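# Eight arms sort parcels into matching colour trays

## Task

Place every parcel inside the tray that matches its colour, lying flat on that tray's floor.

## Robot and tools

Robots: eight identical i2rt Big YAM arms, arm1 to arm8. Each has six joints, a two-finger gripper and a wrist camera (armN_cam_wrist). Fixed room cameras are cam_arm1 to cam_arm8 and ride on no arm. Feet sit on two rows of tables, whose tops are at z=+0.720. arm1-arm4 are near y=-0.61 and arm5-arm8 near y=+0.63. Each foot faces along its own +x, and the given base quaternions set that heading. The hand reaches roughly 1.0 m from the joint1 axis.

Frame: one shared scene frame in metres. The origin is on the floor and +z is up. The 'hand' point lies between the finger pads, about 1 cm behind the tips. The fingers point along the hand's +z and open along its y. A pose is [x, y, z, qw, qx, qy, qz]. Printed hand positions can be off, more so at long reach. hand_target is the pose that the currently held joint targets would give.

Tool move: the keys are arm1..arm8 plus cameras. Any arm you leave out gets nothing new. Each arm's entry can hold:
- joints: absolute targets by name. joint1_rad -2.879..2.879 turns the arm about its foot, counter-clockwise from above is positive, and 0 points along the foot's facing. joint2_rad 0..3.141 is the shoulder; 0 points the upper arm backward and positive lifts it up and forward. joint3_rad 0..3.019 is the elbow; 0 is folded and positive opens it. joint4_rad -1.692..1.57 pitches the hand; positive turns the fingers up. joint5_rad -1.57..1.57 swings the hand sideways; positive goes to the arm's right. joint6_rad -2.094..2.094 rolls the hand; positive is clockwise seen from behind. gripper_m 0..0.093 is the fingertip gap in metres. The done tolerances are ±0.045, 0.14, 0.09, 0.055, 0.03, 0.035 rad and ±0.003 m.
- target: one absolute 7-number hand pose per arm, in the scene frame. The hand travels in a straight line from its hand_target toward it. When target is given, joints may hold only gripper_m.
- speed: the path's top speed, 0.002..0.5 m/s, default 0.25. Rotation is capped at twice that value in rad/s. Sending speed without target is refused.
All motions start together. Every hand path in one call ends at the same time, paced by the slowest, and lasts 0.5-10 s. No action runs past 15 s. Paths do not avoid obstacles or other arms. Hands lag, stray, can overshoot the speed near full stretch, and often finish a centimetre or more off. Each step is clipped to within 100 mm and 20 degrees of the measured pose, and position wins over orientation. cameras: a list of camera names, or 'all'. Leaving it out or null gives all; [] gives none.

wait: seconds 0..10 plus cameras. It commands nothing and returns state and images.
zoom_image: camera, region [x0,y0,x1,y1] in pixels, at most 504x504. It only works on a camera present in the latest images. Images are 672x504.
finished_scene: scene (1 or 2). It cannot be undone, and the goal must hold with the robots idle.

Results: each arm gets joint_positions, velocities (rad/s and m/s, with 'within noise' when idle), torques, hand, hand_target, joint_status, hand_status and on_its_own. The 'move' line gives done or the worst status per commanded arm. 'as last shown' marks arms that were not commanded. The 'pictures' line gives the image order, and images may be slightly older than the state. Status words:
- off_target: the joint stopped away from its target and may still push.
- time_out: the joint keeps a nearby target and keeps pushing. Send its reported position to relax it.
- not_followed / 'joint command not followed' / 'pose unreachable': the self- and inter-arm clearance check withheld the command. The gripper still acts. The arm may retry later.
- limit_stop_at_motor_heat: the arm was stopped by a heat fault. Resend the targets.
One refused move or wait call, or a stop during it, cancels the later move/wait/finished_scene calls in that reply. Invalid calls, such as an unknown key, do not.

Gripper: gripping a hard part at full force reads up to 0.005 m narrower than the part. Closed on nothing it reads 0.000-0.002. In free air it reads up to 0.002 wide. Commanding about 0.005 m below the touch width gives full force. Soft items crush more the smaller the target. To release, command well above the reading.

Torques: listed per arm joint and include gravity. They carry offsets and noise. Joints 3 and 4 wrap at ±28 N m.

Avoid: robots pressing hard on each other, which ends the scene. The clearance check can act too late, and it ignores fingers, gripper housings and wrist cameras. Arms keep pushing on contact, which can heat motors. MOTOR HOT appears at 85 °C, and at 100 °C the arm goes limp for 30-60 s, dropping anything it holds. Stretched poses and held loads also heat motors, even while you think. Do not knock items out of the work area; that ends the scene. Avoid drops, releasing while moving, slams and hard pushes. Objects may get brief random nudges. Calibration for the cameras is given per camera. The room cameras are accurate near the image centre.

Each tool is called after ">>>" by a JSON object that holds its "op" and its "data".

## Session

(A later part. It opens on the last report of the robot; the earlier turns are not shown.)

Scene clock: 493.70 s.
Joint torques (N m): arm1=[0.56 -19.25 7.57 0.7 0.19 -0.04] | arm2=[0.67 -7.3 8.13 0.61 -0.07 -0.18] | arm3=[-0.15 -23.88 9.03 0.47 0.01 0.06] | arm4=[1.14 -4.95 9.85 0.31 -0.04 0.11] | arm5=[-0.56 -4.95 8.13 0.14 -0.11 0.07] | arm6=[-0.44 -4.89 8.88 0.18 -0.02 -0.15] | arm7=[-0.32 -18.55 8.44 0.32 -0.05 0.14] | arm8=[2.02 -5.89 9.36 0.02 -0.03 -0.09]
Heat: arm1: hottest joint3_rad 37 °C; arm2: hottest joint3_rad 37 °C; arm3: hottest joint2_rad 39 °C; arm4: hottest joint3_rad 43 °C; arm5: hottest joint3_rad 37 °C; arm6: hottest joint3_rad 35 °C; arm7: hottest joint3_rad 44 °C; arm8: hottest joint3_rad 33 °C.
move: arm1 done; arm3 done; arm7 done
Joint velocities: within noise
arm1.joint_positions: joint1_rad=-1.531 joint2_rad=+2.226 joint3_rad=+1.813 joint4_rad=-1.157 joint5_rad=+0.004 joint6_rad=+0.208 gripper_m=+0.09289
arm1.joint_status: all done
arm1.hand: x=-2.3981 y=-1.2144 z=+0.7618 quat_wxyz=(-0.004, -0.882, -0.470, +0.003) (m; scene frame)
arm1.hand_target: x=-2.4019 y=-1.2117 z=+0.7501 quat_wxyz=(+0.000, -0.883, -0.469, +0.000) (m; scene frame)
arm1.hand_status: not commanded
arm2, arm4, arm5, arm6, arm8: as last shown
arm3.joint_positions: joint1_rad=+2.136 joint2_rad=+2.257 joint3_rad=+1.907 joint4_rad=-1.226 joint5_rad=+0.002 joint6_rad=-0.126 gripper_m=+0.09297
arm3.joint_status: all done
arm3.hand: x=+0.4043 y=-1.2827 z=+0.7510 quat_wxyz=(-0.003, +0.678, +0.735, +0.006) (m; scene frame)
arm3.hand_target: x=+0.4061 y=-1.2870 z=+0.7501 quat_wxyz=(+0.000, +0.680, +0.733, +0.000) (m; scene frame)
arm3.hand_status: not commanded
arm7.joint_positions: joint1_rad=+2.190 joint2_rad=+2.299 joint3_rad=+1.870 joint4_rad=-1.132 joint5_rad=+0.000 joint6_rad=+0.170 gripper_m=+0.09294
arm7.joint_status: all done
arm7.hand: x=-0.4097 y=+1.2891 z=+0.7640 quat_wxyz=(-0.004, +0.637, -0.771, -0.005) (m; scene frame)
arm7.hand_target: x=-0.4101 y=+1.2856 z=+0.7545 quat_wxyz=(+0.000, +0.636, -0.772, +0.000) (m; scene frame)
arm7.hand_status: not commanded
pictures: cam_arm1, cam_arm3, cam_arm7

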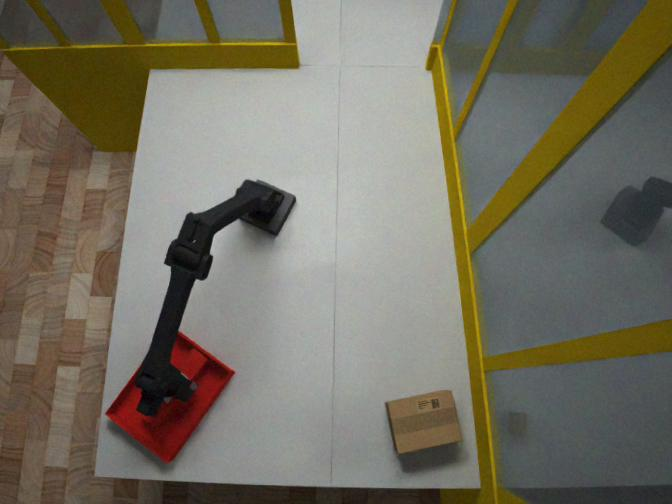

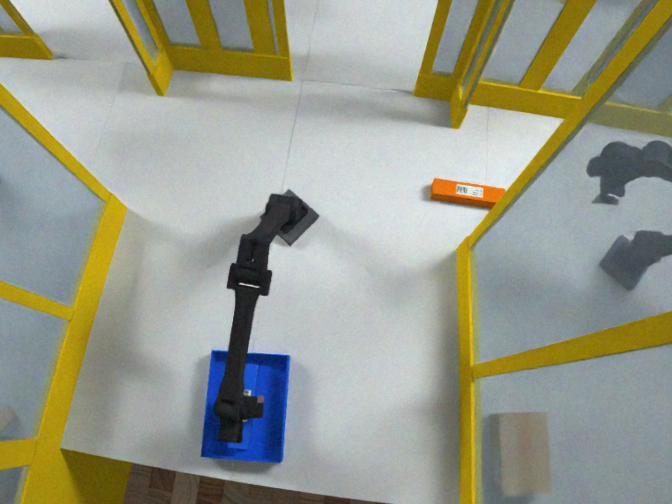

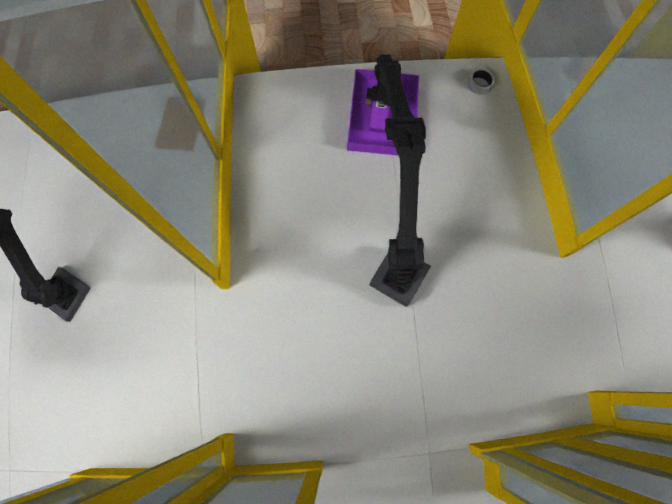

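>>> {"op": "move", "data": {"arm1": {"target":[-2.402,-1.212,0.93,0,0.883,0.469,0],"speed":0.2}, "arm7": {"target":[-0.41,1.286,0.93,0,0.636,-0.772,0],"speed":0.2}, "arm3": {"target":[0.406,-1.287,0.93,0,0.68,0.733,0],"speed":0.2}, "cameras": ["cam_arm1","arm3_cam_wrist","arm7_cam_wrist","arm1_cam_wrist"]}}

>>> {"op": "move", "data": {"arm3": {"joints":{"joint2_rad":1.1,"joint3_rad":1.3,"joint4_rad":-1.6,"joint5_rad":0}}, "arm1": {"joints":{"joint2_rad":1.1,"joint3_rad":1.3,"joint4_rad":-1.6,"joint5_rad":0}}, "arm7": {"joints":{"joint2_rad":1.1,"joint3_rad":1.3,"joint4_rad":-1.6,"joint5_rad":0}}, "cameras": ["cam_arm1","cam_arm3","cam_arm7"]}}

>>> {"op": "move", "data": {"arm3": {"joints":{"joint1_rad":-2.275,"joint6_rad":0.257}}, "cameras": []}}

>>> {"op": "move", "data": {"arm3": {"target":[1.075,-0.445,0.88,0,0,1,0],"speed":0.35}, "cameras": ["arm3_cam_wrist"]}}

Scene clock: 506.57 s.
Joint torques (N m): arm1=[0.91 -19.02 12.48 -0.25 0.18 0] | arm2=[0.67 -7.3 8.13 0.61 -0.07 -0.18] | arm3=[-0.09 -24.12 14.06 -0.29 -0.01 0.07] | arm4=[1.14 -4.95 9.85 0.31 -0.04 0.11] | arm5=[-0.5 -5.13 8.4 0.01 -0.09 0.02] | arm6=[-0.44 -4.89 8.88 0.2 -0.02 -0.15] | arm7=[-0.26 -18.08 15.24 -0.36 -0.05 0.14] | arm8=[2.32 -6.24 9.42 0.01 -0.02 -0.09]
Heat: arm1: hottest joint2_rad 36 °C; arm2: hottest joint3_rad 37 °C; arm3: hottest joint2_rad 39 °C; arm4: hottest joint3_rad 43 °C; arm5: hottest joint3_rad 37 °C; arm6: hottest joint3_rad 35 °C; arm7: hottest joint3_rad 43 °C; arm8: hottest joint3_rad 33 °C.
move: arm1 off_target; arm3 off_target; arm7 off_target
Joint velocities: within noise
arm1.joint_positions: joint1_rad=-1.531 joint2_rad=+2.101 joint3_rad=+2.027 joint4_rad=-1.529 joint5_rad=+0.004 joint6_rad=+0.208 gripper_m=+0.09289
arm1.joint_status: not commanded
arm1.hand: x=-2.3943 y=-1.2021 z=+0.9200 quat_wxyz=(+0.007, -0.882, -0.470, -0.010) (m; scene frame)
arm1.hand_target: x=-2.4018 y=-1.2114 z=+0.9300 quat_wxyz=(+0.000, -0.883, -0.469, +0.001) (m; scene frame)
arm1.hand_status: off_target (0.016 m and 1.4 deg from the pose sent, 0.168 m and 0.6 deg at the start)
arm2, arm4, arm5, arm6, arm8: as last shown
arm3.joint_positions: joint1_rad=+2.136 joint2_rad=+2.168 joint3_rad=+2.167 joint4_rad=-1.611 joint5_rad=+0.002 joint6_rad=-0.126 gripper_m=+0.09297
arm3.joint_status: not commanded
arm3.hand: x=+0.4038 y=-1.2747 z=+0.9071 quat_wxyz=(-0.014, +0.678, +0.735, +0.019) (m; scene frame)
arm3.hand_target: x=+0.4061 y=-1.2858 z=+0.9300 quat_wxyz=(+0.001, +0.680, +0.733, +0.000) (m; scene frame)
arm3.hand_status: off_target (0.026 m and 2.7 deg from the pose sent, 0.179 m and 0.8 deg at the start; pose on its path clipped on 8 of 54 steps)
arm7.joint_positions: joint1_rad=+2.190 joint2_rad=+2.163 joint3_rad=+2.020 joint4_rad=-1.480 joint5_rad=+0.000 joint6_rad=+0.170 gripper_m=+0.09294
arm7.joint_status: not commanded
arm7.hand: x=-0.4100 y=+1.2694 z=+0.9077 quat_wxyz=(+0.016, +0.637, -0.771, +0.019) (m; scene frame)
arm7.hand_target: x=-0.4102 y=+1.2846 z=+0.9302 quat_wxyz=(+0.000, +0.636, -0.772, -0.001) (m; scene frame)
arm7.hand_status: off_target (0.028 m and 2.8 deg from the pose sent, 0.166 m and 0.7 deg at the start)
pictures: arm1_cam_wrist, arm3_cam_wrist, arm7_cam_wrist, cam_arm1
camera_calibration:
arm1_cam_wrist: T_world_to_cam=[[-0.821268, 0.57054, -0.00172229, -1.27792], [0.45817, 0.661309, 0.593928, 1.35024], [0.339999, 0.486985, -0.804516, 2.26626], [0, 0, 0, 1]] pos_world=[-2.43868, -1.26746, 1.01909]
arm3_cam_wrist: T_world_to_cam=[[-0.997093, -0.0761887, 0.000587689, 0.303886], [-0.0594792, 0.783187, 0.618934, 0.466772], [-0.0476161, 0.6171, -0.785442, 1.64239], [0, 0, 0, 1]] pos_world=[0.40897, -1.35594, 1.00092]
arm7_cam_wrist: T_world_to_cam=[[0.984761, -0.172658, 0.0208823, 0.600808], [-0.149428, -0.778548, 0.609536, 0.380099], [-0.0889831, -0.603367, -0.792483, 1.57002], [0, 0, 0, 1]] pos_world=[-0.395149, 1.34696, 0.999986]

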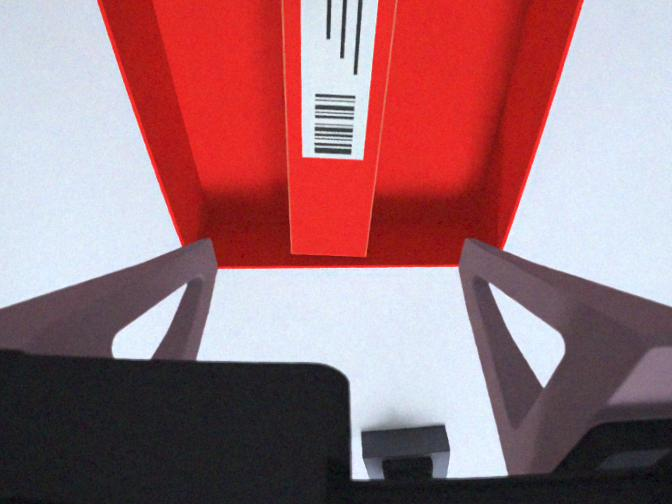

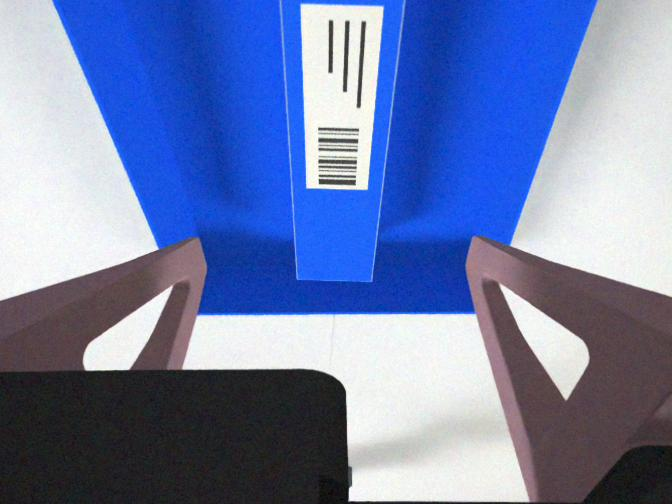

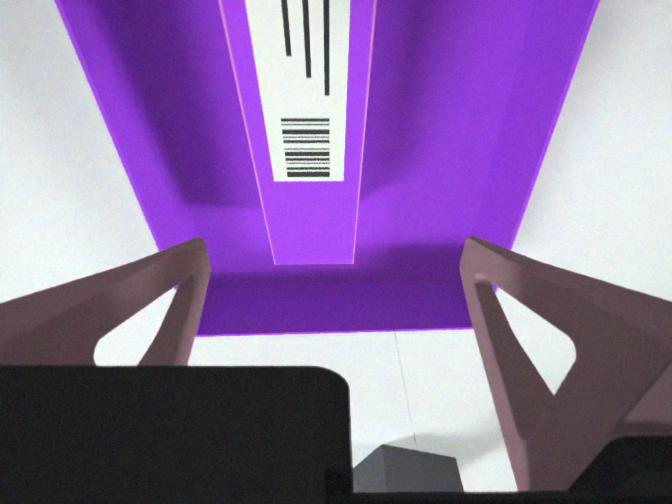

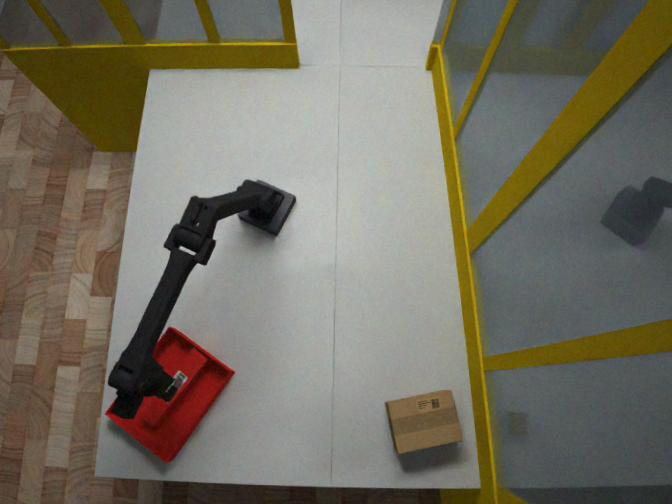

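Scene clock: 508.33 s.
Joint torques (N m): arm1=[0.91 -5.13 8.12 0.35 0.02 -0.03] | arm2=[0.67 -7.3 8.13 0.61 -0.07 -0.18] | arm3=[-0.15 -7.94 9.51 0.64 -0.21 0.08] | arm4=[1.2 -4.95 9.85 0.31 -0.03 0.11] | arm5=[-0.67 -5.36 8.27 0.18 -0.13 0.05] | arm6=[-0.44 -5.01 8.87 0.2 -0.02 -0.15] | arm7=[-0.26 -6.42 9.14 0.09 -0.07 0.13] | arm8=[1.9 -5.77 9.37 -0.03 -0.04 -0.09]
Heat: arm1: hottest joint3_rad 36 °C; arm2: hottest joint3_rad 37 °C; arm3: hottest joint2_rad 39 °C; arm4: hottest joint3_rad 43 °C; arm5: hottest joint3_rad 37 °C; arm6: hottest joint3_rad 35 °C; arm7: hottest joint3_rad 43 °C; arm8: hottest joint3_rad 33 °C.
move: arm1 done; arm3 done; arm7 done
Joint velocities: within noise
arm1.joint_positions: joint1_rad=-1.531 joint2_rad=+1.098 joint3_rad=+1.310 joint4_rad=-1.593 joint5_rad=+0.003 joint6_rad=+0.208 gripper_m=+0.09289
arm1.joint_status: all done
arm1.hand: x=-2.2768 y=-0.9081 z=+1.1060 quat_wxyz=(-0.065, -0.878, -0.468, +0.074) (m; scene frame)
arm1.hand_target: x=-2.2765 y=-0.9049 z=+1.1011 quat_wxyz=(-0.060, -0.880, -0.467, +0.067) (m; scene frame)
arm1.hand_status: not commanded
arm2, arm4, arm5, arm6, arm8: as last shown
arm3.joint_positions: joint1_rad=+2.136 joint2_rad=+1.101 joint3_rad=+1.298 joint4_rad=-1.608 joint5_rad=+0.002 joint6_rad=-0.126 gripper_m=+0.09297
arm3.joint_status: all done
arm3.hand: x=+0.4181 y=-0.9380 z=+1.0803 quat_wxyz=(+0.051, +0.676, +0.733, -0.057) (m; scene frame)
arm3.hand_target: x=+0.4200 y=-0.9401 z=+1.0821 quat_wxyz=(+0.055, +0.678, +0.730, -0.061) (m; scene frame)
arm3.hand_status: not commanded
arm7.joint_positions: joint1_rad=+2.190 joint2_rad=+1.104 joint3_rad=+1.312 joint4_rad=-1.593 joint5_rad=+0.000 joint6_rad=+0.170 gripper_m=+0.09294
arm7.joint_status: all done
arm7.hand: x=-0.4164 y=+0.9451 z=+1.1366 quat_wxyz=(-0.061, +0.634, -0.768, -0.071) (m; scene frame)
arm7.hand_target: x=-0.4168 y=+0.9406 z=+1.1325 quat_wxyz=(-0.056, +0.634, -0.769, -0.066) (m; scene frame)
arm7.hand_status: not commanded
pictures: cam_arm1, cam_arm3, cam_arm7

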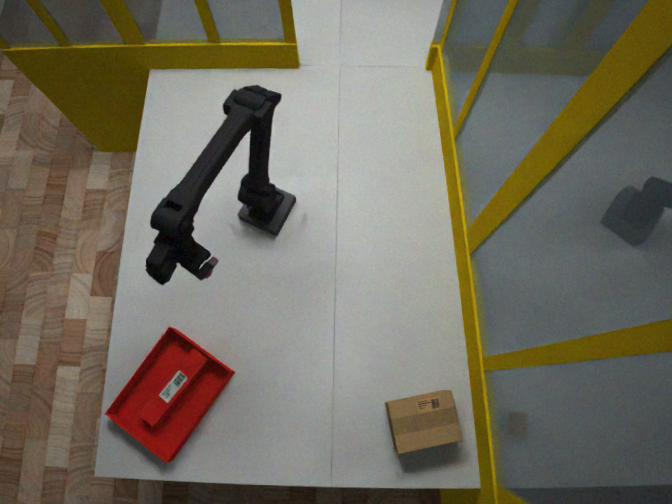

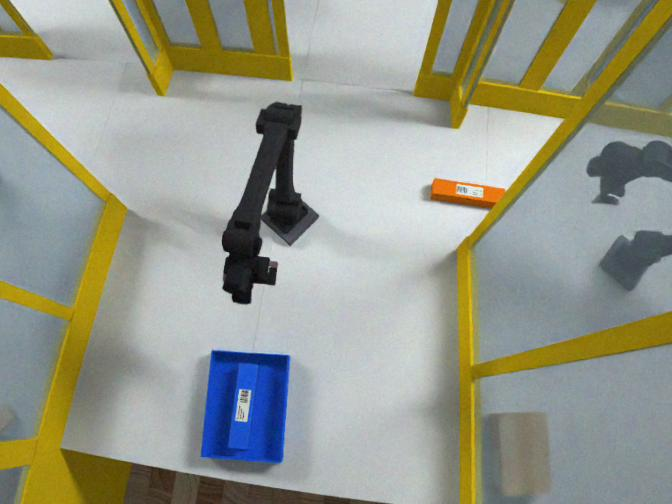

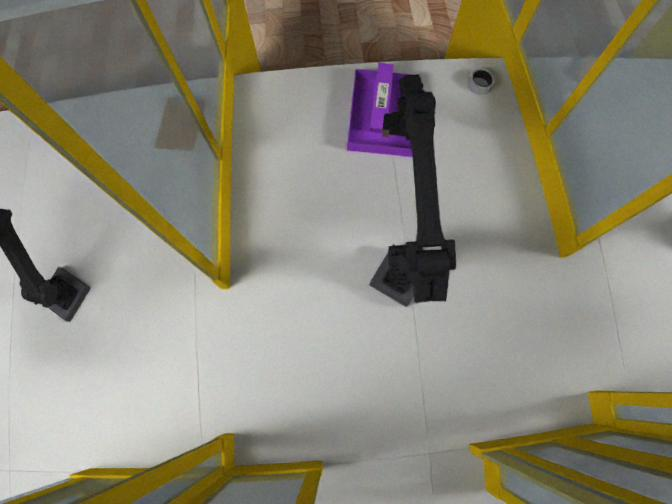

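Scene clock: 512.13 s.
Joint torques (N m): arm1=[0.67 -5.01 8.08 0.36 0.02 -0.03] | arm2=[0.67 -7.3 8.14 0.61 -0.07 -0.18] | arm3=[-1.08 -7.94 9.52 0.65 -0.21 0.1] | arm4=[1.2 -4.95 9.87 0.31 -0.04 0.11] | arm5=[-0.32 -5.6 8.29 0.06 -0.08 0.06] | arm6=[-0.44 -4.89 8.9 0.21 -0.02 -0.15] | arm7=[-0.21 -6.18 9.1 0.18 -0.07 0.13] | arm8=[2.2 -5.89 9.35 -0.02 -0.03 -0.08]
Heat: arm1: hottest joint3_rad 36 °C; arm2: hottest joint3_rad 37 °C; arm3: hottest joint2_rad 38 °C; arm4: hottest joint3_rad 43 °C; arm5: hottest joint3_rad 37 °C; arm6: hottest joint3_rad 35 °C; arm7: hottest joint3_rad 43 °C; arm8: hottest joint3_rad 33 °C.
move: arm3 done
Joint velocities: within noise
arm1, arm2, arm4, arm6, arm7, arm8: as last shown
arm3.joint_positions: joint1_rad=-2.269 joint2_rad=+1.101 joint3_rad=+1.298 joint4_rad=-1.608 joint5_rad=+0.003 joint6_rad=+0.243 gripper_m=+0.09302
arm3.joint_status: all done
arm3.hand: x=+0.7474 y=-0.5305 z=+1.0845 quat_wxyz=(-0.080, +0.009, -0.997, -0.021) (m; scene frame)
arm3.hand_target: x=+0.7497 y=-0.5314 z=+1.0863 quat_wxyz=(-0.085, -0.001, -0.996, -0.025) (m; scene frame)
arm3.hand_status: not commanded
arm5.joint_positions: joint1_rad=+0.583 joint2_rad=+1.107 joint3_rad=+1.279 joint4_rad=-1.590 joint5_rad=+0.000 joint6_rad=+0.320 gripper_m=+0.09397
arm5.joint_status: not commanded
arm5.hand: x=+1.8534 y=+0.5390 z=+1.1106 quat_wxyz=(+0.021, +0.997, +0.001, -0.071) (m; scene frame)
arm5.hand_target: x=+1.8541 y=+0.5369 z=+1.1211 quat_wxyz=(+0.025, +0.997, +0.000, -0.079) (m; scene frame)
arm5.hand_status: not commanded
pictures: none
No camera images: "cameras" was empty.

Scene clock: 514.43 s.
Joint torques (N m): arm1=[0.97 -5.13 8.01 0.35 -0.02 -0.02] | arm2=[0.67 -7.3 8.13 0.61 -0.07 -0.18] | arm3=[-0.91 -23.24 13.96 -0.32 -0.06 0.11] | arm4=[1.14 -4.95 9.85 0.31 -0.03 0.11] | arm5=[-0.09 -5.6 8.35 0.23 -0.12 0.05] | arm6=[-0.44 -4.95 8.85 0.2 -0.02 -0.15] | arm7=[-0.26 -6.24 9.1 0.14 -0.06 0.14] | arm8=[2.2 -5.83 9.39 -0.06 -0.04 -0.11]
Heat: arm1: hottest joint3_rad 36 °C; arm2: hottest joint3_rad 37 °C; arm3: hottest joint2_rad 37 °C; arm4: hottest joint3_rad 43 °C; arm5: hottest joint3_rad 37 °C; arm6: hottest joint3_rad 35 °C; arm7: hottest joint3_rad 44 °C; arm8: hottest joint3_rad 33 °C.
move: arm3 off_target
Joint velocities: within noise
arm1, arm2, arm4, arm5, arm6, arm7, arm8: as last shown
arm3.joint_positions: joint1_rad=-2.269 joint2_rad=+2.137 joint3_rad=+1.968 joint4_rad=-1.451 joint5_rad=+0.003 joint6_rad=+0.243 gripper_m=+0.09302
arm3.joint_status: not commanded
arm3.hand: x=+1.0596 y=-0.4458 z=+0.8599 quat_wxyz=(+0.021, +0.010, -1.000, +0.005) (m; scene frame)
arm3.hand_target: x=+1.0739 y=-0.4453 z=+0.8801 quat_wxyz=(+0.000, +0.000, -1.000, +0.000) (m; scene frame)
arm3.hand_status: off_target (0.025 m and 2.7 deg from the pose sent, 0.396 m and 9.6 deg at the start)
pictures: arm3_cam_wrist
camera_calibration:
arm3_cam_wrist: T_world_to_cam=[[0.0152368, -0.999703, 0.0190112, -0.479291], [-0.788362, -0.000316301, 0.615212, 0.312031], [-0.615024, -0.0243615, -0.788132, 1.44256], [0, 0, 0, 1]] pos_world=[1.1405, -0.443907, 0.954071]

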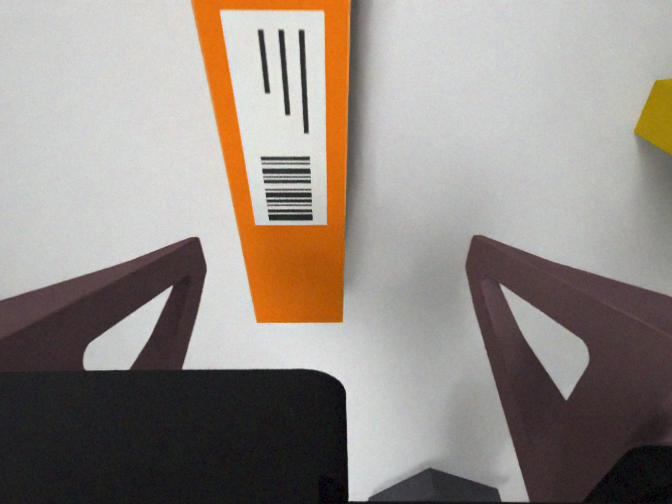

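>>> {"op": "move", "data": {"arm3": {"target":[1.064,-0.421,0.745,0,0,1,0],"speed":0.15}, "cameras": ["cam_arm7","arm3_cam_wrist"]}}

>>> {"op": "zoom_image", "data": {"camera": "cam_arm7", "region": [320, 40, 460, 180]}}

>>> {"op": "move", "data": {"arm3": {"joints":{"gripper_m":0.045}}, "cameras": []}}

>>> {"op": "move", "data": {"arm3": {"target":[1.05,-0.423,0.92,0,0,1,0],"speed":0.2}, "cameras": ["arm3_cam_wrist"]}}

Scene clock: 529.73 s.
Joint torques (N m): arm1=[0.85 -4.84 8.12 0.43 -0.02 0] | arm2=[0.67 -7.3 8.13 0.61 -0.07 -0.18] | arm3=[-0.67 -24.35 9.05 0.54 0.04 0.1] | arm4=[1.2 -4.95 9.87 0.29 -0.04 0.11] | arm5=[-0.32 -5.01 8.34 0.09 -0.09 0.05] | arm6=[-0.38 -4.95 8.87 0.2 -0.02 -0.15] | arm7=[-0.26 -6.3 9.11 0.14 -0.06 0.14] | arm8=[2.26 -5.66 9.32 -0.03 -0.01 -0.1]
Heat: arm1: hottest joint3_rad 35 °C; arm2: hottest joint3_rad 37 °C; arm3: hottest joint2_rad 37 °C; arm4: hottest joint3_rad 43 °C; arm5: hottest joint3_rad 38 °C; arm6: hottest joint3_rad 35 °C; arm7: hottest joint3_rad 44 °C; arm8: hottest joint3_rad 33 °C.
move: arm3 done
Joint velocities: within noise
arm1, arm2, arm4, arm5, arm6, arm7, arm8: as last shown
arm3.joint_positions: joint1_rad=-2.233 joint2_rad=+2.234 joint3_rad=+1.816 joint4_rad=-1.180 joint5_rad=+0.000 joint6_rad=+0.280 gripper_m=+0.09303
arm3.joint_status: not commanded
arm3.hand: x=+1.0577 y=-0.4208 z=+0.7427 quat_wxyz=(+0.010, +0.009, -1.000, +0.001) (m; scene frame)
arm3.hand_target: x=+1.0640 y=-0.4211 z=+0.7451 quat_wxyz=(+0.000, +0.000, -1.000, +0.000) (m; scene frame)
arm3.hand_status: done (0.007 m and 1.6 deg from the pose sent, 0.118 m and 2.7 deg at the start)
pictures: arm3_cam_wrist, cam_arm7
camera_calibration:
arm3_cam_wrist: T_world_to_cam=[[0.013978, -0.999836, 0.0115083, -0.445244], [-0.801245, -0.00431486, 0.598321, 0.407124], [-0.598173, -0.0175843, -0.801174, 1.3443], [0, 0, 0, 1]] pos_world=[1.13655, -0.419776, 0.83855]

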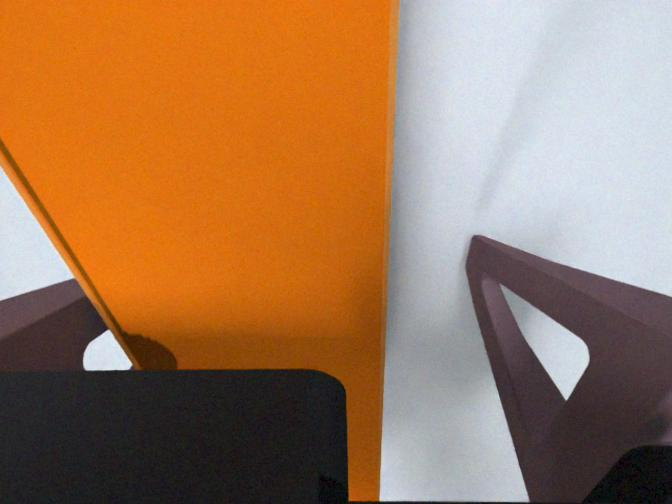

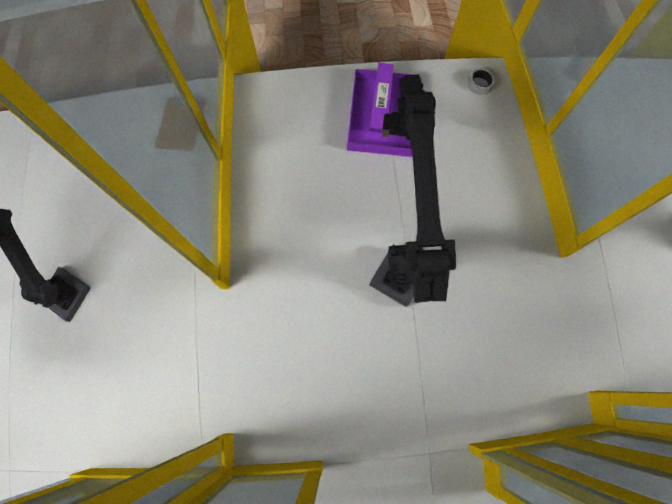

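Scaled by 3.600.

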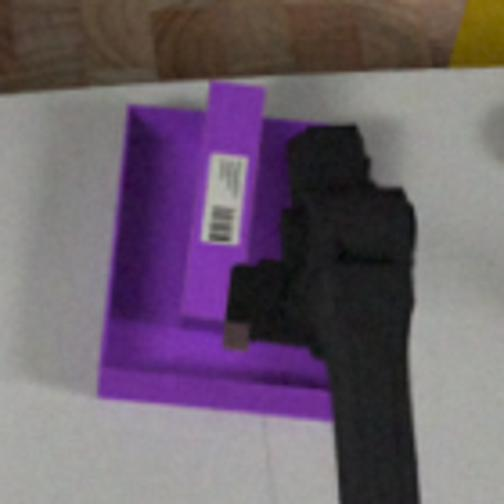

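Scene clock: 530.37 s.
Joint torques (N m): arm1=[0.91 -5.3 7.99 0.28 -0.02 -0.02] | arm2=[0.67 -7.3 8.13 0.61 -0.07 -0.18] | arm3=[-0.67 -23.65 9.02 0.54 0.03 0.12] | arm4=[1.14 -4.95 9.85 0.29 -0.04 0.11] | arm5=[-0.56 -5.01 8.18 0.24 -0.11 0.03] | arm6=[-0.38 -4.95 8.88 0.21 -0.02 -0.14] | arm7=[-0.15 -6.18 9.13 0.17 -0.06 0.12] | arm8=[2.32 -5.89 9.36 -0.06 -0.02 -0.1]
Heat: arm1: hottest joint3_rad 35 °C; arm2: hottest joint3_rad 37 °C; arm3: hottest joint2_rad 37 °C; arm4: hottest joint3_rad 43 °C; arm5: hottest joint3_rad 38 °C; arm6: hottest joint3_rad 35 °C; arm7: hottest joint3_rad 44 °C; arm8: hottest joint3_rad 33 °C.
move: arm3 off_target
Joint velocities: within noise
arm1, arm2, arm4, arm5, arm6, arm7, arm8: as last shown
arm3.joint_positions: joint1_rad=-2.233 joint2_rad=+2.234 joint3_rad=+1.816 joint4_rad=-1.180 joint5_rad=+0.001 joint6_rad=+0.280 gripper_m=+0.05610
arm3.joint_status: gripper_m off_target (ended at +0.05614, target +0.04500)
arm3.hand: x=+1.0577 y=-0.4209 z=+0.7427 quat_wxyz=(+0.010, +0.009, -1.000, +0.001) (m; scene frame)
arm3.hand_target: x=+1.0640 y=-0.4211 z=+0.7451 quat_wxyz=(+0.000, +0.000, -1.000, +0.000) (m; scene frame)
arm3.hand_status: not commanded
pictures: none
No camera images: "cameras" was empty.

Scene clock: 532.07 s.
Joint torques (N m): arm1=[1.08 -5.13 7.97 0.34 0 -0.02] | arm2=[0.67 -7.3 8.13 0.61 -0.07 -0.18] | arm3=[-0.38 -23.88 14.19 -0.36 0.01 0.12] | arm4=[1.14 -4.95 9.87 0.29 -0.04 0.11] | arm5=[-0.26 -5.25 8.36 0.27 -0.08 0.05] | arm6=[-0.5 -4.84 8.9 0.21 -0.02 -0.15] | arm7=[-0.21 -6.36 9.14 0.12 -0.07 0.14] | arm8=[2.14 -5.83 9.36 -0.05 -0.03 -0.11]
Heat: arm1: hottest joint3_rad 35 °C; arm2: hottest joint3_rad 37 °C; arm3: hottest joint2_rad 37 °C; arm4: hottest joint3_rad 43 °C; arm5: hottest joint3_rad 38 °C; arm6: hottest joint3_rad 35 °C; arm7: hottest joint3_rad 44 °C; arm8: hottest joint3_rad 33 °C.
move: arm3 off_target
Joint velocities: within noise
arm1, arm5, arm7: as last shown
arm2.joint_positions: joint1_rad=-1.274 joint2_rad=+1.097 joint3_rad=+1.303 joint4_rad=-1.594 joint5_rad=+0.002 joint6_rad=-0.346 gripper_m=+0.09293
arm2.joint_status: not commanded
arm2.hand: x=-0.7366 y=-0.3168 z=+1.1324 quat_wxyz=(-0.084, +0.698, -0.710, -0.038) (m; scene frame)
arm2.hand_target: x=-0.7389 y=-0.3176 z=+1.1301 quat_wxyz=(-0.078, +0.705, -0.705, -0.035) (m; scene frame)
arm2.hand_status: not commanded
arm3.joint_positions: joint1_rad=-2.233 joint2_rad=+2.085 joint3_rad=+1.956 joint4_rad=-1.511 joint5_rad=+0.001 joint6_rad=+0.285 gripper_m=+0.05610
arm3.joint_status: not commanded
arm3.hand: x=+1.0360 y=-0.4282 z=+0.8889 quat_wxyz=(+0.030, +0.007, -1.000, +0.007) (m; scene frame)
arm3.hand_target: x=+1.0484 y=-0.4236 z=+0.9201 quat_wxyz=(+0.000, +0.000, -1.000, +0.000) (m; scene frame)
arm3.hand_status: off_target (0.034 m and 3.6 deg from the pose sent, 0.178 m and 1.6 deg at the start)
arm4.joint_positions: joint1_rad=+1.932 joint2_rad=+1.100 joint3_rad=+1.307 joint4_rad=-1.593 joint5_rad=+0.011 joint6_rad=-0.253 gripper_m=+0.09291
arm4.joint_status: not commanded
arm4.hand: x=+1.3737 y=-0.5221 z=+1.0924 quat_wxyz=(-0.024, +0.995, -0.003, -0.094) (m; scene frame)
arm4.hand_target: x=+1.3754 y=-0.5264 z=+1.0890 quat_wxyz=(-0.022, +0.996, -0.001, -0.087) (m; scene frame)
arm4.hand_status: not commanded
arm6.joint_positions: joint1_rad=-1.306 joint2_rad=+1.106 joint3_rad=+1.297 joint4_rad=-1.594 joint5_rad=+0.001 joint6_rad=-0.344 gripper_m=+0.09288
arm6.joint_status: not commanded
arm6.hand: x=+0.7363 y=+0.3199 z=+1.1467 quat_wxyz=(-0.035, -0.708, -0.702, +0.076) (m; scene frame)
arm6.hand_target: x=+0.7378 y=+0.3218 z=+1.1496 quat_wxyz=(-0.036, -0.705, -0.705, +0.077) (m; scene frame)
arm6.hand_status: not commanded
arm8.joint_positions: joint1_rad=+0.323 joint2_rad=+1.100 joint3_rad=+1.305 joint4_rad=-1.595 joint5_rad=-0.002 joint6_rad=-0.273 gripper_m=+0.09292
arm8.joint_status: not commanded
arm8.hand: x=-1.7531 y=+0.3401 z=+1.0923 quat_wxyz=(-0.045, -0.708, -0.701, +0.078) (m; scene frame)
arm8.hand_target: x=-1.7518 y=+0.3417 z=+1.0902 quat_wxyz=(-0.042, -0.705, -0.704, +0.075) (m; scene frame)
arm8.hand_status: not commanded
pictures: arm3_cam_wrist
camera_calibration:
arm3_cam_wrist: T_world_to_cam=[[0.00990144, -0.999667, 0.0238192, -0.460602], [-0.776929, 0.00730497, 0.629546, 0.254279], [-0.62951, -0.0247392, -0.776598, 1.45591], [0, 0, 0, 1]] pos_world=[1.11863, -0.426288, 0.981551]

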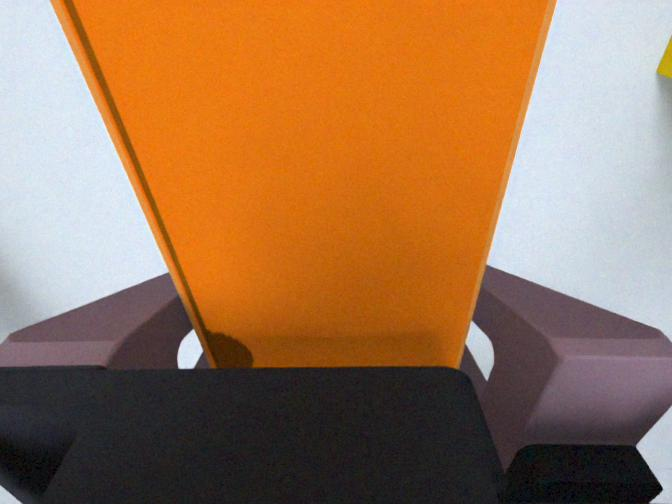

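>>> {"op": "move", "data": {"arm3": {"joints":{"joint2_rad":1.1,"joint3_rad":1.3,"joint4_rad":-1.6,"joint5_rad":0}}, "arm7": {"target":[-0.42,1.285,0.9,0,0.636,-0.772,0],"speed":0.35}, "cameras": []}}

>>> {"op": "move", "data": {"arm3": {"joints":{"joint1_rad":-1.253,"joint6_rad":-0.293}}, "arm7": {"target":[-0.427,1.275,0.777,0,0.636,-0.772,0],"speed":0.12}, "cameras": ["arm7_cam_wrist"]}}

>>> {"op": "move", "data": {"arm3": {"target":[0.62,0,0.92,0,0.7071,-0.7071,0],"speed":0.35}, "arm7": {"joints":{"gripper_m":0.045}}, "cameras": ["arm3_cam_wrist","arm7_cam_wrist"]}}

Scene clock: 550.13 s.
Joint torques (N m): arm1=[0.85 -5.07 8.05 0.29 -0.01 0] | arm2=[0.67 -7.3 8.13 0.61 -0.07 -0.18] | arm3=[-0.38 -7.77 9.69 0.23 -0.11 0.11] | arm4=[1.14 -4.95 9.85 0.31 -0.03 0.11] | arm5=[-0.44 -5.54 8.4 0.13 -0.07 0.04] | arm6=[-0.44 -4.95 8.88 0.2 -0.02 -0.15] | arm7=[0.5 -17.14 15.02 -0.35 -0.07 0.21] | arm8=[2.08 -5.77 9.37 -0.05 -0.03 -0.07]
Heat: arm1: hottest joint3_rad 35 °C; arm2: hottest joint3_rad 37 °C; arm3: hottest joint2_rad 38 °C; arm4: hottest joint3_rad 43 °C; arm5: hottest joint3_rad 38 °C; arm6: hottest joint3_rad 35 °C; arm7: hottest joint3_rad 44 °C; arm8: hottest joint3_rad 34 °C.
move: arm3 done; arm7 off_target
Joint velocities: within noise
arm1, arm2, arm4, arm5, arm6, arm8: as last shown
arm3.joint_positions: joint1_rad=-2.233 joint2_rad=+1.101 joint3_rad=+1.296 joint4_rad=-1.594 joint5_rad=+0.001 joint6_rad=+0.285 gripper_m=+0.05610
arm3.joint_status: all done
arm3.hand: x=+0.7468 y=-0.5179 z=+1.0846 quat_wxyz=(-0.085, +0.006, -0.996, -0.027) (m; scene frame)
arm3.hand_target: x=+0.7457 y=-0.5175 z=+1.0863 quat_wxyz=(-0.084, +0.000, -0.996, -0.028) (m; scene frame)
arm3.hand_status: not commanded
arm7.joint_positions: joint1_rad=+2.197 joint2_rad=+2.160 joint3_rad=+1.957 joint4_rad=-1.406 joint5_rad=+0.000 joint6_rad=+0.179 gripper_m=+0.09294
arm7.joint_status: not commanded
arm7.hand: x=-0.4143 y=+1.2680 z=+0.8860 quat_wxyz=(+0.011, +0.636, -0.772, +0.013) (m; scene frame)
arm7.hand_target: x=-0.4201 y=+1.2839 z=+0.9002 quat_wxyz=(+0.000, +0.636, -0.772, -0.001) (m; scene frame)
arm7.hand_status: off_target (0.023 m and 2.0 deg from the pose sent, 0.414 m and 10.8 deg at the start)
pictures: none
No camera images: "cameras" was empty.

Scene clock: 551.80 s.
Joint torques (N m): arm1=[0.85 -5.3 8.03 0.32 -0.01 -0.04] | arm2=[0.67 -7.3 8.13 0.61 -0.07 -0.18] | arm3=[0.5 -7.88 9.69 0.23 -0.13 -0.23] | arm4=[1.2 -4.95 9.85 0.32 -0.04 0.11] | arm5=[-0.97 -5.3 8.28 0.31 -0.07 0.04] | arm6=[-0.44 -4.89 8.9 0.2 -0.02 -0.15] | arm7=[0.5 -17.2 8.46 0.58 -0.06 0.21] | arm8=[2.14 -5.77 9.39 -0.08 -0.03 -0.09]
Heat: arm1: hottest joint3_rad 35 °C; arm2: hottest joint3_rad 37 °C; arm3: hottest joint2_rad 38 °C; arm4: hottest joint3_rad 43 °C; arm5: hottest joint3_rad 38 °C; arm6: hottest joint3_rad 35 °C; arm7: hottest joint3_rad 44 °C; arm8: hottest joint3_rad 34 °C.
move: arm3 done; arm7 off_target
Joint velocities: within noise
arm1, arm2, arm4, arm5, arm6, arm8: as last shown
arm3.joint_positions: joint1_rad=-1.266 joint2_rad=+1.101 joint3_rad=+1.296 joint4_rad=-1.594 joint5_rad=+0.000 joint6_rad=-0.276 gripper_m=+0.05601
arm3.joint_status: all done
arm3.hand: x=+0.5326 y=-0.3015 z=+1.0847 quat_wxyz=(-0.079, +0.694, -0.715, -0.041) (m; scene frame)
arm3.hand_target: x=+0.5282 y=-0.3010 z=+1.0864 quat_wxyz=(-0.079, +0.705, -0.704, -0.040) (m; scene frame)
arm3.hand_status: not commanded
arm7.joint_positions: joint1_rad=+2.207 joint2_rad=+2.239 joint3_rad=+1.831 joint4_rad=-1.156 joint5_rad=+0.000 joint6_rad=+0.190 gripper_m=+0.09294
arm7.joint_status: not commanded
arm7.hand: x=-0.4208 y=+1.2772 z=+0.7895 quat_wxyz=(-0.003, +0.636, -0.772, -0.004) (m; scene frame)
arm7.hand_target: x=-0.4270 y=+1.2748 z=+0.7772 quat_wxyz=(+0.000, +0.636, -0.772, +0.000) (m; scene frame)
arm7.hand_status: off_target (0.014 m and 0.6 deg from the pose sent, 0.110 m and 2.0 deg at the start)
pictures: arm7_cam_wrist
camera_calibration:
arm7_cam_wrist: T_world_to_cam=[[0.984136, -0.177039, 0.0115872, 0.627905], [-0.15285, -0.812889, 0.562004, 0.536559], [-0.0900778, -0.554859, -0.827053, 1.44497], [0, 0, 0, 1]] pos_world=[-0.405771, 1.34908, 0.886242]

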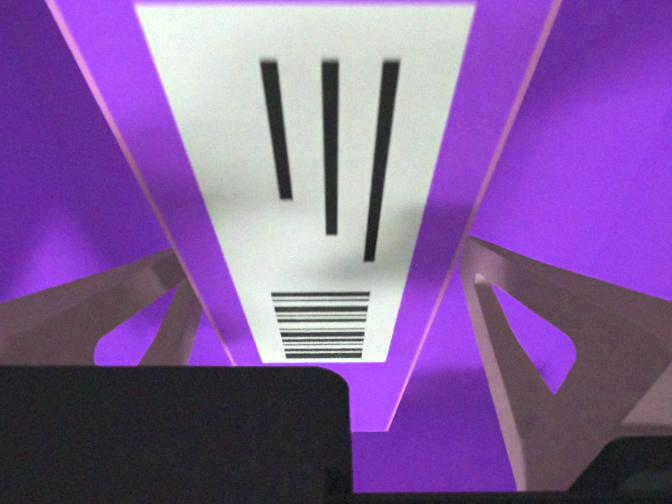

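Scene clock: 553.93 s.
Joint torques (N m): arm1=[1.08 -5.13 8.03 0.29 -0.01 -0.02] | arm2=[0.67 -7.3 8.13 0.61 -0.07 -0.18] | arm3=[0.32 -22.53 14.23 -0.13 -0.27 -0.24] | arm4=[1.14 -4.95 9.85 0.31 -0.04 0.11] | arm5=[-0.03 -5.01 8.31 0.23 -0.13 0.01] | arm6=[-0.44 -4.89 8.88 0.21 -0.02 -0.15] | arm7=[0.5 -17.38 8.47 0.54 -0.04 0.2] | arm8=[2.26 -5.83 9.36 -0.02 -0.03 -0.09]
Heat: arm1: hottest joint3_rad 35 °C; arm2: hottest joint3_rad 37 °C; arm3: hottest joint2_rad 37 °C; arm4: hottest joint3_rad 43 °C; arm5: hottest joint3_rad 38 °C; arm6: hottest joint3_rad 35 °C; arm7: hottest joint3_rad 44 °C; arm8: hottest joint3_rad 34 °C.
move: arm3 off_target; arm7 off_target
Joint velocities: within noise
arm1.joint_positions: joint1_rad=-1.531 joint2_rad=+1.098 joint3_rad=+1.310 joint4_rad=-1.593 joint5_rad=+0.003 joint6_rad=+0.208 gripper_m=+0.09289
arm1.joint_status: not commanded
arm1.hand: x=-2.2768 y=-0.9081 z=+1.1060 quat_wxyz=(-0.065, -0.878, -0.468, +0.074) (m; scene frame)
arm1.hand_target: x=-2.2765 y=-0.9049 z=+1.1011 quat_wxyz=(-0.060, -0.880, -0.467, +0.067) (m; scene frame)
arm1.hand_status: not commanded
arm2, arm4, arm5, arm6, arm8: as last shown
arm3.joint_positions: joint1_rad=-1.266 joint2_rad=+2.061 joint3_rad=+1.937 joint4_rad=-1.504 joint5_rad=+0.000 joint6_rad=-0.277 gripper_m=+0.05601
arm3.joint_status: not commanded
arm3.hand: x=+0.6234 y=-0.0167 z=+0.8961 quat_wxyz=(+0.021, +0.697, -0.717, +0.013) (m; scene frame)
arm3.hand_target: x=+0.6196 y=-0.0014 z=+0.9201 quat_wxyz=(+0.000, +0.707, -0.707, +0.000) (m; scene frame)
arm3.hand_status: off_target (0.029 m and 3.3 deg from the pose sent, 0.354 m and 10.4 deg at the start)
arm7.joint_positions: joint1_rad=+2.207 joint2_rad=+2.239 joint3_rad=+1.831 joint4_rad=-1.156 joint5_rad=+0.000 joint6_rad=+0.190 gripper_m=+0.05985
arm7.joint_status: gripper_m off_target (ended at +0.05988, target +0.04500)
arm7.hand: x=-0.4208 y=+1.2772 z=+0.7895 quat_wxyz=(-0.003, +0.635, -0.772, -0.004) (m; scene frame)
arm7.hand_target: x=-0.4269 y=+1.2748 z=+0.7772 quat_wxyz=(+0.000, +0.636, -0.772, +0.000) (m; scene frame)
arm7.hand_status: not commanded
pictures: arm3_cam_wrist, arm7_cam_wrist
camera_calibration:
arm3_cam_wrist: T_world_to_cam=[[0.999431, -0.0337352, -0.000525669, -0.624239], [-0.026119, -0.783469, 0.620881, -0.54735], [-0.0213574, -0.620514, -0.783905, 0.829401], [0, 0, 0, 1]] pos_world=[0.627301, 0.0647639, 0.989683]
arm7_cam_wrist: T_world_to_cam=[[0.984, -0.17779, 0.0115793, 0.628813], [-0.153466, -0.812772, 0.562005, 0.53615], [-0.0905077, -0.554791, -0.827052, 1.4447], [0, 0, 0, 1]] pos_world=[-0.405715, 1.34907, 0.886242]

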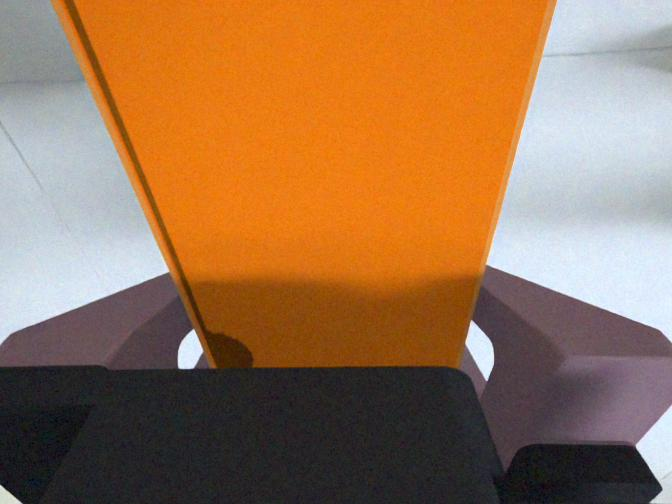

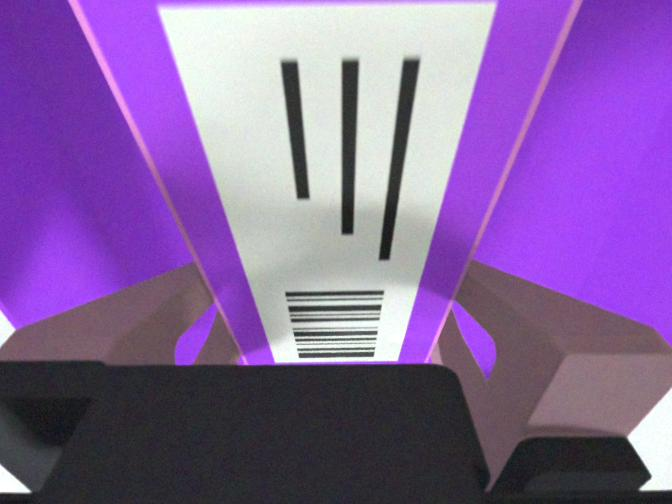

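>>> {"op": "move", "data": {"arm3": {"target":[0.62,0,0.747,0,0.7071,-0.7071,0],"speed":0.12}, "arm7": {"target":[-0.422,1.268,0.845,0,0.636,-0.772,0],"speed":0.1}, "cameras": ["arm7_cam_wrist"]}}

>>> {"op": "move", "data": {"arm3": {"joints":{"gripper_m":0.093}}, "arm7": {"target":[-0.41,1.223,0.845,0,0.636,-0.772,0],"speed":0.12}, "cameras": ["arm7_cam_wrist","cam_arm7"]}}

>>> {"op": "move", "data": {"arm3": {"target":[0.62,0,0.9,0,0.7071,-0.7071,0],"speed":0.2}, "cameras": []}}

>>> {"op": "zoom_image", "data": {"camera": "cam_arm7", "region": [320, 40, 460, 180]}}

Scene clock: 568.37 s.
Joint torques (N m): arm1=[0.91 -5.19 8.02 0.32 0.01 -0.01] | arm2=[0.67 -7.3 8.13 0.61 -0.07 -0.18] | arm3=[0.26 -22.89 8.76 0.58 -0.27 -0.21] | arm4=[1.14 -4.95 9.87 0.31 -0.04 0.11] | arm5=[-0.26 -5.25 8.31 0.2 -0.11 0.05] | arm6=[-0.5 -4.95 8.88 0.2 -0.02 -0.15] | arm7=[-0.03 -19.66 11.22 -0.31 -0.06 0.13] | arm8=[2.32 -5.83 9.36 -0.02 -0.04 -0.09]
Heat: arm1: hottest joint3_rad 34 °C; arm2: hottest joint3_rad 37 °C; arm3: hottest joint2_rad 38 °C; arm4: hottest joint3_rad 43 °C; arm5: hottest joint3_rad 38 °C; arm6: hottest joint3_rad 36 °C; arm7: hottest joint3_rad 42 °C; arm8: hottest joint3_rad 34 °C.
move: arm3 done; arm7 off_target
Joint velocities: within noise
arm1, arm2, arm4, arm6, arm8: as last shown
arm3.joint_positions: joint1_rad=-1.266 joint2_rad=+2.183 joint3_rad=+1.736 joint4_rad=-1.148 joint5_rad=+0.000 joint6_rad=-0.277 gripper_m=+0.05601
arm3.joint_status: not commanded
arm3.hand: x=+0.6267 y=-0.0078 z=+0.7464 quat_wxyz=(+0.007, +0.697, -0.717, +0.006) (m; scene frame)
arm3.hand_target: x=+0.6200 y=-0.0002 z=+0.7471 quat_wxyz=(+0.000, +0.707, -0.707, +0.000) (m; scene frame)
arm3.hand_status: done (0.010 m and 1.9 deg from the pose sent, 0.150 m and 3.3 deg at the start)
arm5.joint_positions: joint1_rad=+0.583 joint2_rad=+1.107 joint3_rad=+1.279 joint4_rad=-1.590 joint5_rad=+0.000 joint6_rad=+0.320 gripper_m=+0.09397
arm5.joint_status: not commanded
arm5.hand: x=+1.8534 y=+0.5390 z=+1.1106 quat_wxyz=(+0.021, +0.997, +0.001, -0.071) (m; scene frame)
arm5.hand_target: x=+1.8541 y=+0.5369 z=+1.1211 quat_wxyz=(+0.025, +0.997, +0.000, -0.079) (m; scene frame)
arm5.hand_status: not commanded
arm7.joint_positions: joint1_rad=+2.207 joint2_rad=+2.186 joint3_rad=+1.831 joint4_rad=-1.253 joint5_rad=+0.000 joint6_rad=+0.190 gripper_m=+0.05985
arm7.joint_status: not commanded
arm7.hand: x=-0.4208 y=+1.2599 z=+0.8230 quat_wxyz=(+0.011, +0.635, -0.772, +0.013) (m; scene frame)
arm7.hand_target: x=-0.4220 y=+1.2675 z=+0.8449 quat_wxyz=(+0.000, +0.636, -0.772, +0.000) (m; scene frame)
arm7.hand_status: off_target (0.023 m and 1.9 deg from the pose sent, 0.056 m and 0.6 deg at the start)
pictures: arm7_cam_wrist
camera_calibration:
arm7_cam_wrist: T_world_to_cam=[[0.984007, -0.177086, 0.0192756, 0.618171], [-0.153356, -0.787118, 0.597434, 0.441761], [-0.0906248, -0.590835, -0.801686, 1.48735], [0, 0, 0, 1]] pos_world=[-0.405747, 1.33596, 0.916546]

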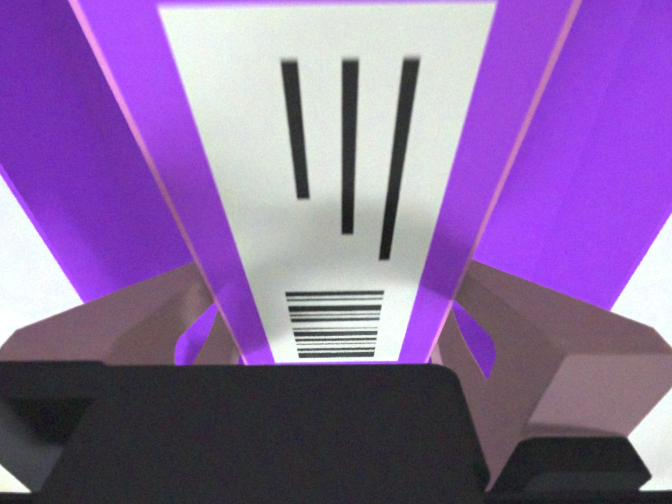

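Scene clock: 569.57 s.
Joint torques (N m): arm1=[1.03 -4.89 8.09 0.47 0.01 -0.01] | arm2=[0.67 -7.3 8.14 0.61 -0.07 -0.18] | arm3=[0.44 -22.95 8.75 0.55 -0.27 -0.22] | arm4=[1.14 -5.01 9.85 0.31 -0.04 0.11] | arm5=[-0.09 -5.07 8.2 0.17 -0.11 0.04] | arm6=[-0.44 -4.95 8.88 0.21 -0.02 -0.15] | arm7=[-1.08 -18.14 8.18 0.47 -0.03 0.01] | arm8=[2.26 -5.77 9.29 0.01 -0.04 -0.09]
Heat: arm1: hottest joint3_rad 34 °C; arm2: hottest joint3_rad 37 °C; arm3: hottest joint2_rad 38 °C; arm4: hottest joint3_rad 43 °C; arm5: hottest joint3_rad 38 °C; arm6: hottest joint3_rad 36 °C; arm7: hottest joint3_rad 42 °C; arm8: hottest joint3_rad 34 °C.
move: arm3 done; arm7 done
Joint velocities: within noise
arm1, arm2, arm4, arm5, arm6, arm8: as last shown
arm3.joint_positions: joint1_rad=-1.266 joint2_rad=+2.183 joint3_rad=+1.736 joint4_rad=-1.148 joint5_rad=+0.000 joint6_rad=-0.277 gripper_m=+0.09297
arm3.joint_status: all done
arm3.hand: x=+0.6267 y=-0.0078 z=+0.7464 quat_wxyz=(+0.007, +0.697, -0.717, +0.006) (m; scene frame)
arm3.hand_target: x=+0.6200 y=-0.0002 z=+0.7471 quat_wxyz=(+0.000, +0.707, -0.707, +0.000) (m; scene frame)
arm3.hand_status: not commanded
arm7.joint_positions: joint1_rad=+2.199 joint2_rad=+2.069 joint3_rad=+1.667 joint4_rad=-1.195 joint5_rad=+0.000 joint6_rad=+0.180 gripper_m=+0.05985
arm7.joint_status: not commanded
arm7.hand: x=-0.4159 y=+1.2224 z=+0.8366 quat_wxyz=(+0.007, +0.636, -0.772, +0.009) (m; scene frame)
arm7.hand_target: x=-0.4101 y=+1.2230 z=+0.8450 quat_wxyz=(+0.000, +0.636, -0.772, +0.000) (m; scene frame)
arm7.hand_status: done (0.010 m and 1.3 deg from the pose sent, 0.044 m and 1.9 deg at the start)
pictures: arm7_cam_wrist, cam_arm7
camera_calibration:
arm7_cam_wrist: T_world_to_cam=[[0.984345, -0.175419, 0.0171021, 0.606305], [-0.151721, -0.793969, 0.588723, 0.421277], [-0.0896948, -0.582101, -0.808154, 1.47166], [0, 0, 0, 1]] pos_world=[-0.400897, 1.29749, 0.930942]

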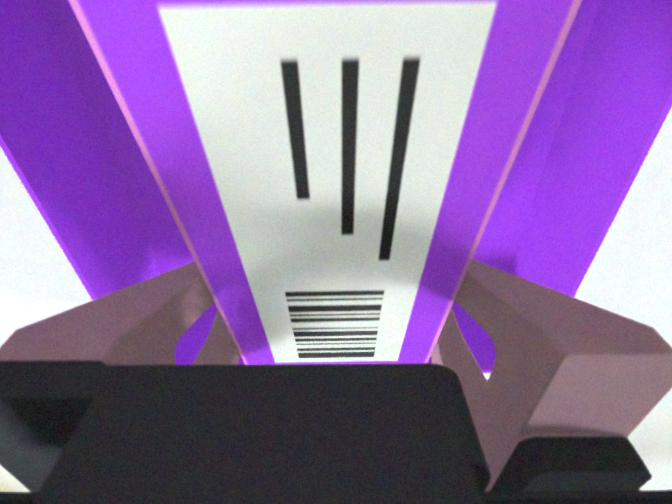

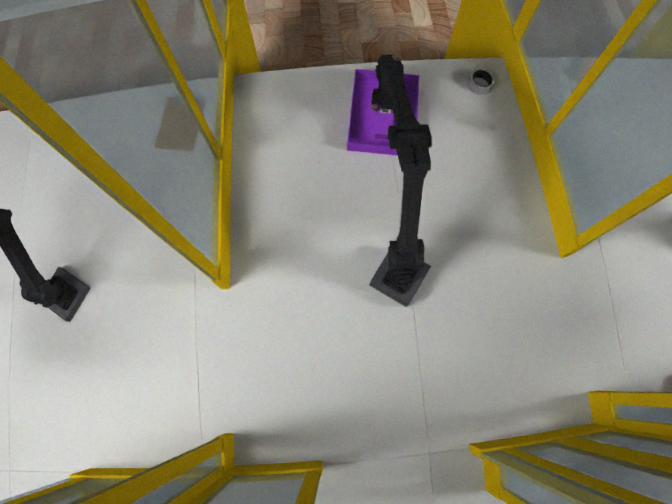

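Scene clock: 571.17 s.
Joint torques (N m): arm1=[1.03 -5.07 8.08 0.35 0 -0.02] | arm2=[0.67 -7.3 8.13 0.61 -0.07 -0.18] | arm3=[0.21 -22.95 13.76 -0.1 -0.26 -0.22] | arm4=[1.14 -5.01 9.85 0.29 -0.04 0.11] | arm5=[-0.56 -5.66 8.35 0.16 -0.12 0.04] | arm6=[-0.44 -4.89 8.88 0.21 -0.02 -0.15] | arm7=[-1.14 -18.14 8.25 0.47 -0.04 0.02] | arm8=[2.32 -6.12 9.31 -0.05 -0.03 -0.09]
Heat: arm1: hottest joint3_rad 34 °C; arm2: hottest joint3_rad 37 °C; arm3: hottest joint2_rad 38 °C; arm4: hottest joint3_rad 43 °C; arm5: hottest joint3_rad 38 °C; arm6: hottest joint3_rad 36 °C; arm7: hottest joint3_rad 42 °C; arm8: hottest joint3_rad 34 °C.
move: arm3 off_target
Joint velocities: within noise
arm1, arm2, arm4, arm5, arm6, arm7, arm8: as last shown
arm3.joint_positions: joint1_rad=-1.266 joint2_rad=+2.070 joint3_rad=+1.897 joint4_rad=-1.455 joint5_rad=+0.000 joint6_rad=-0.278 gripper_m=+0.09297
arm3.joint_status: not commanded
arm3.hand: x=+0.6235 y=-0.0166 z=+0.8755 quat_wxyz=(+0.021, +0.697, -0.717, +0.013) (m; scene frame)
arm3.hand_target: x=+0.6196 y=-0.0013 z=+0.9001 quat_wxyz=(+0.000, +0.707, -0.707, +0.000) (m; scene frame)
arm3.hand_status: off_target (0.030 m and 3.3 deg from the pose sent, 0.154 m and 1.9 deg at the start; pose on its path clipped on 2 of 48 steps)
pictures: none
No camera images: "cameras" was empty.

Scaled by 3.600.

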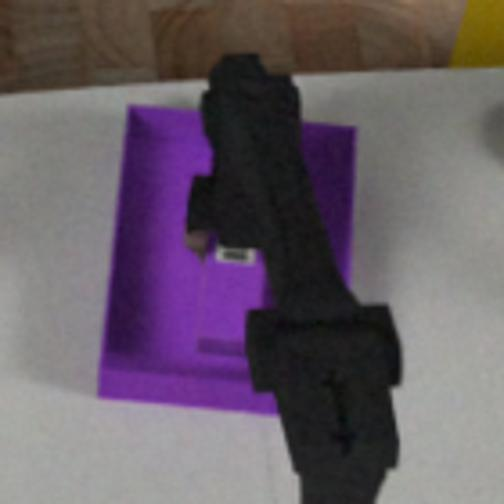

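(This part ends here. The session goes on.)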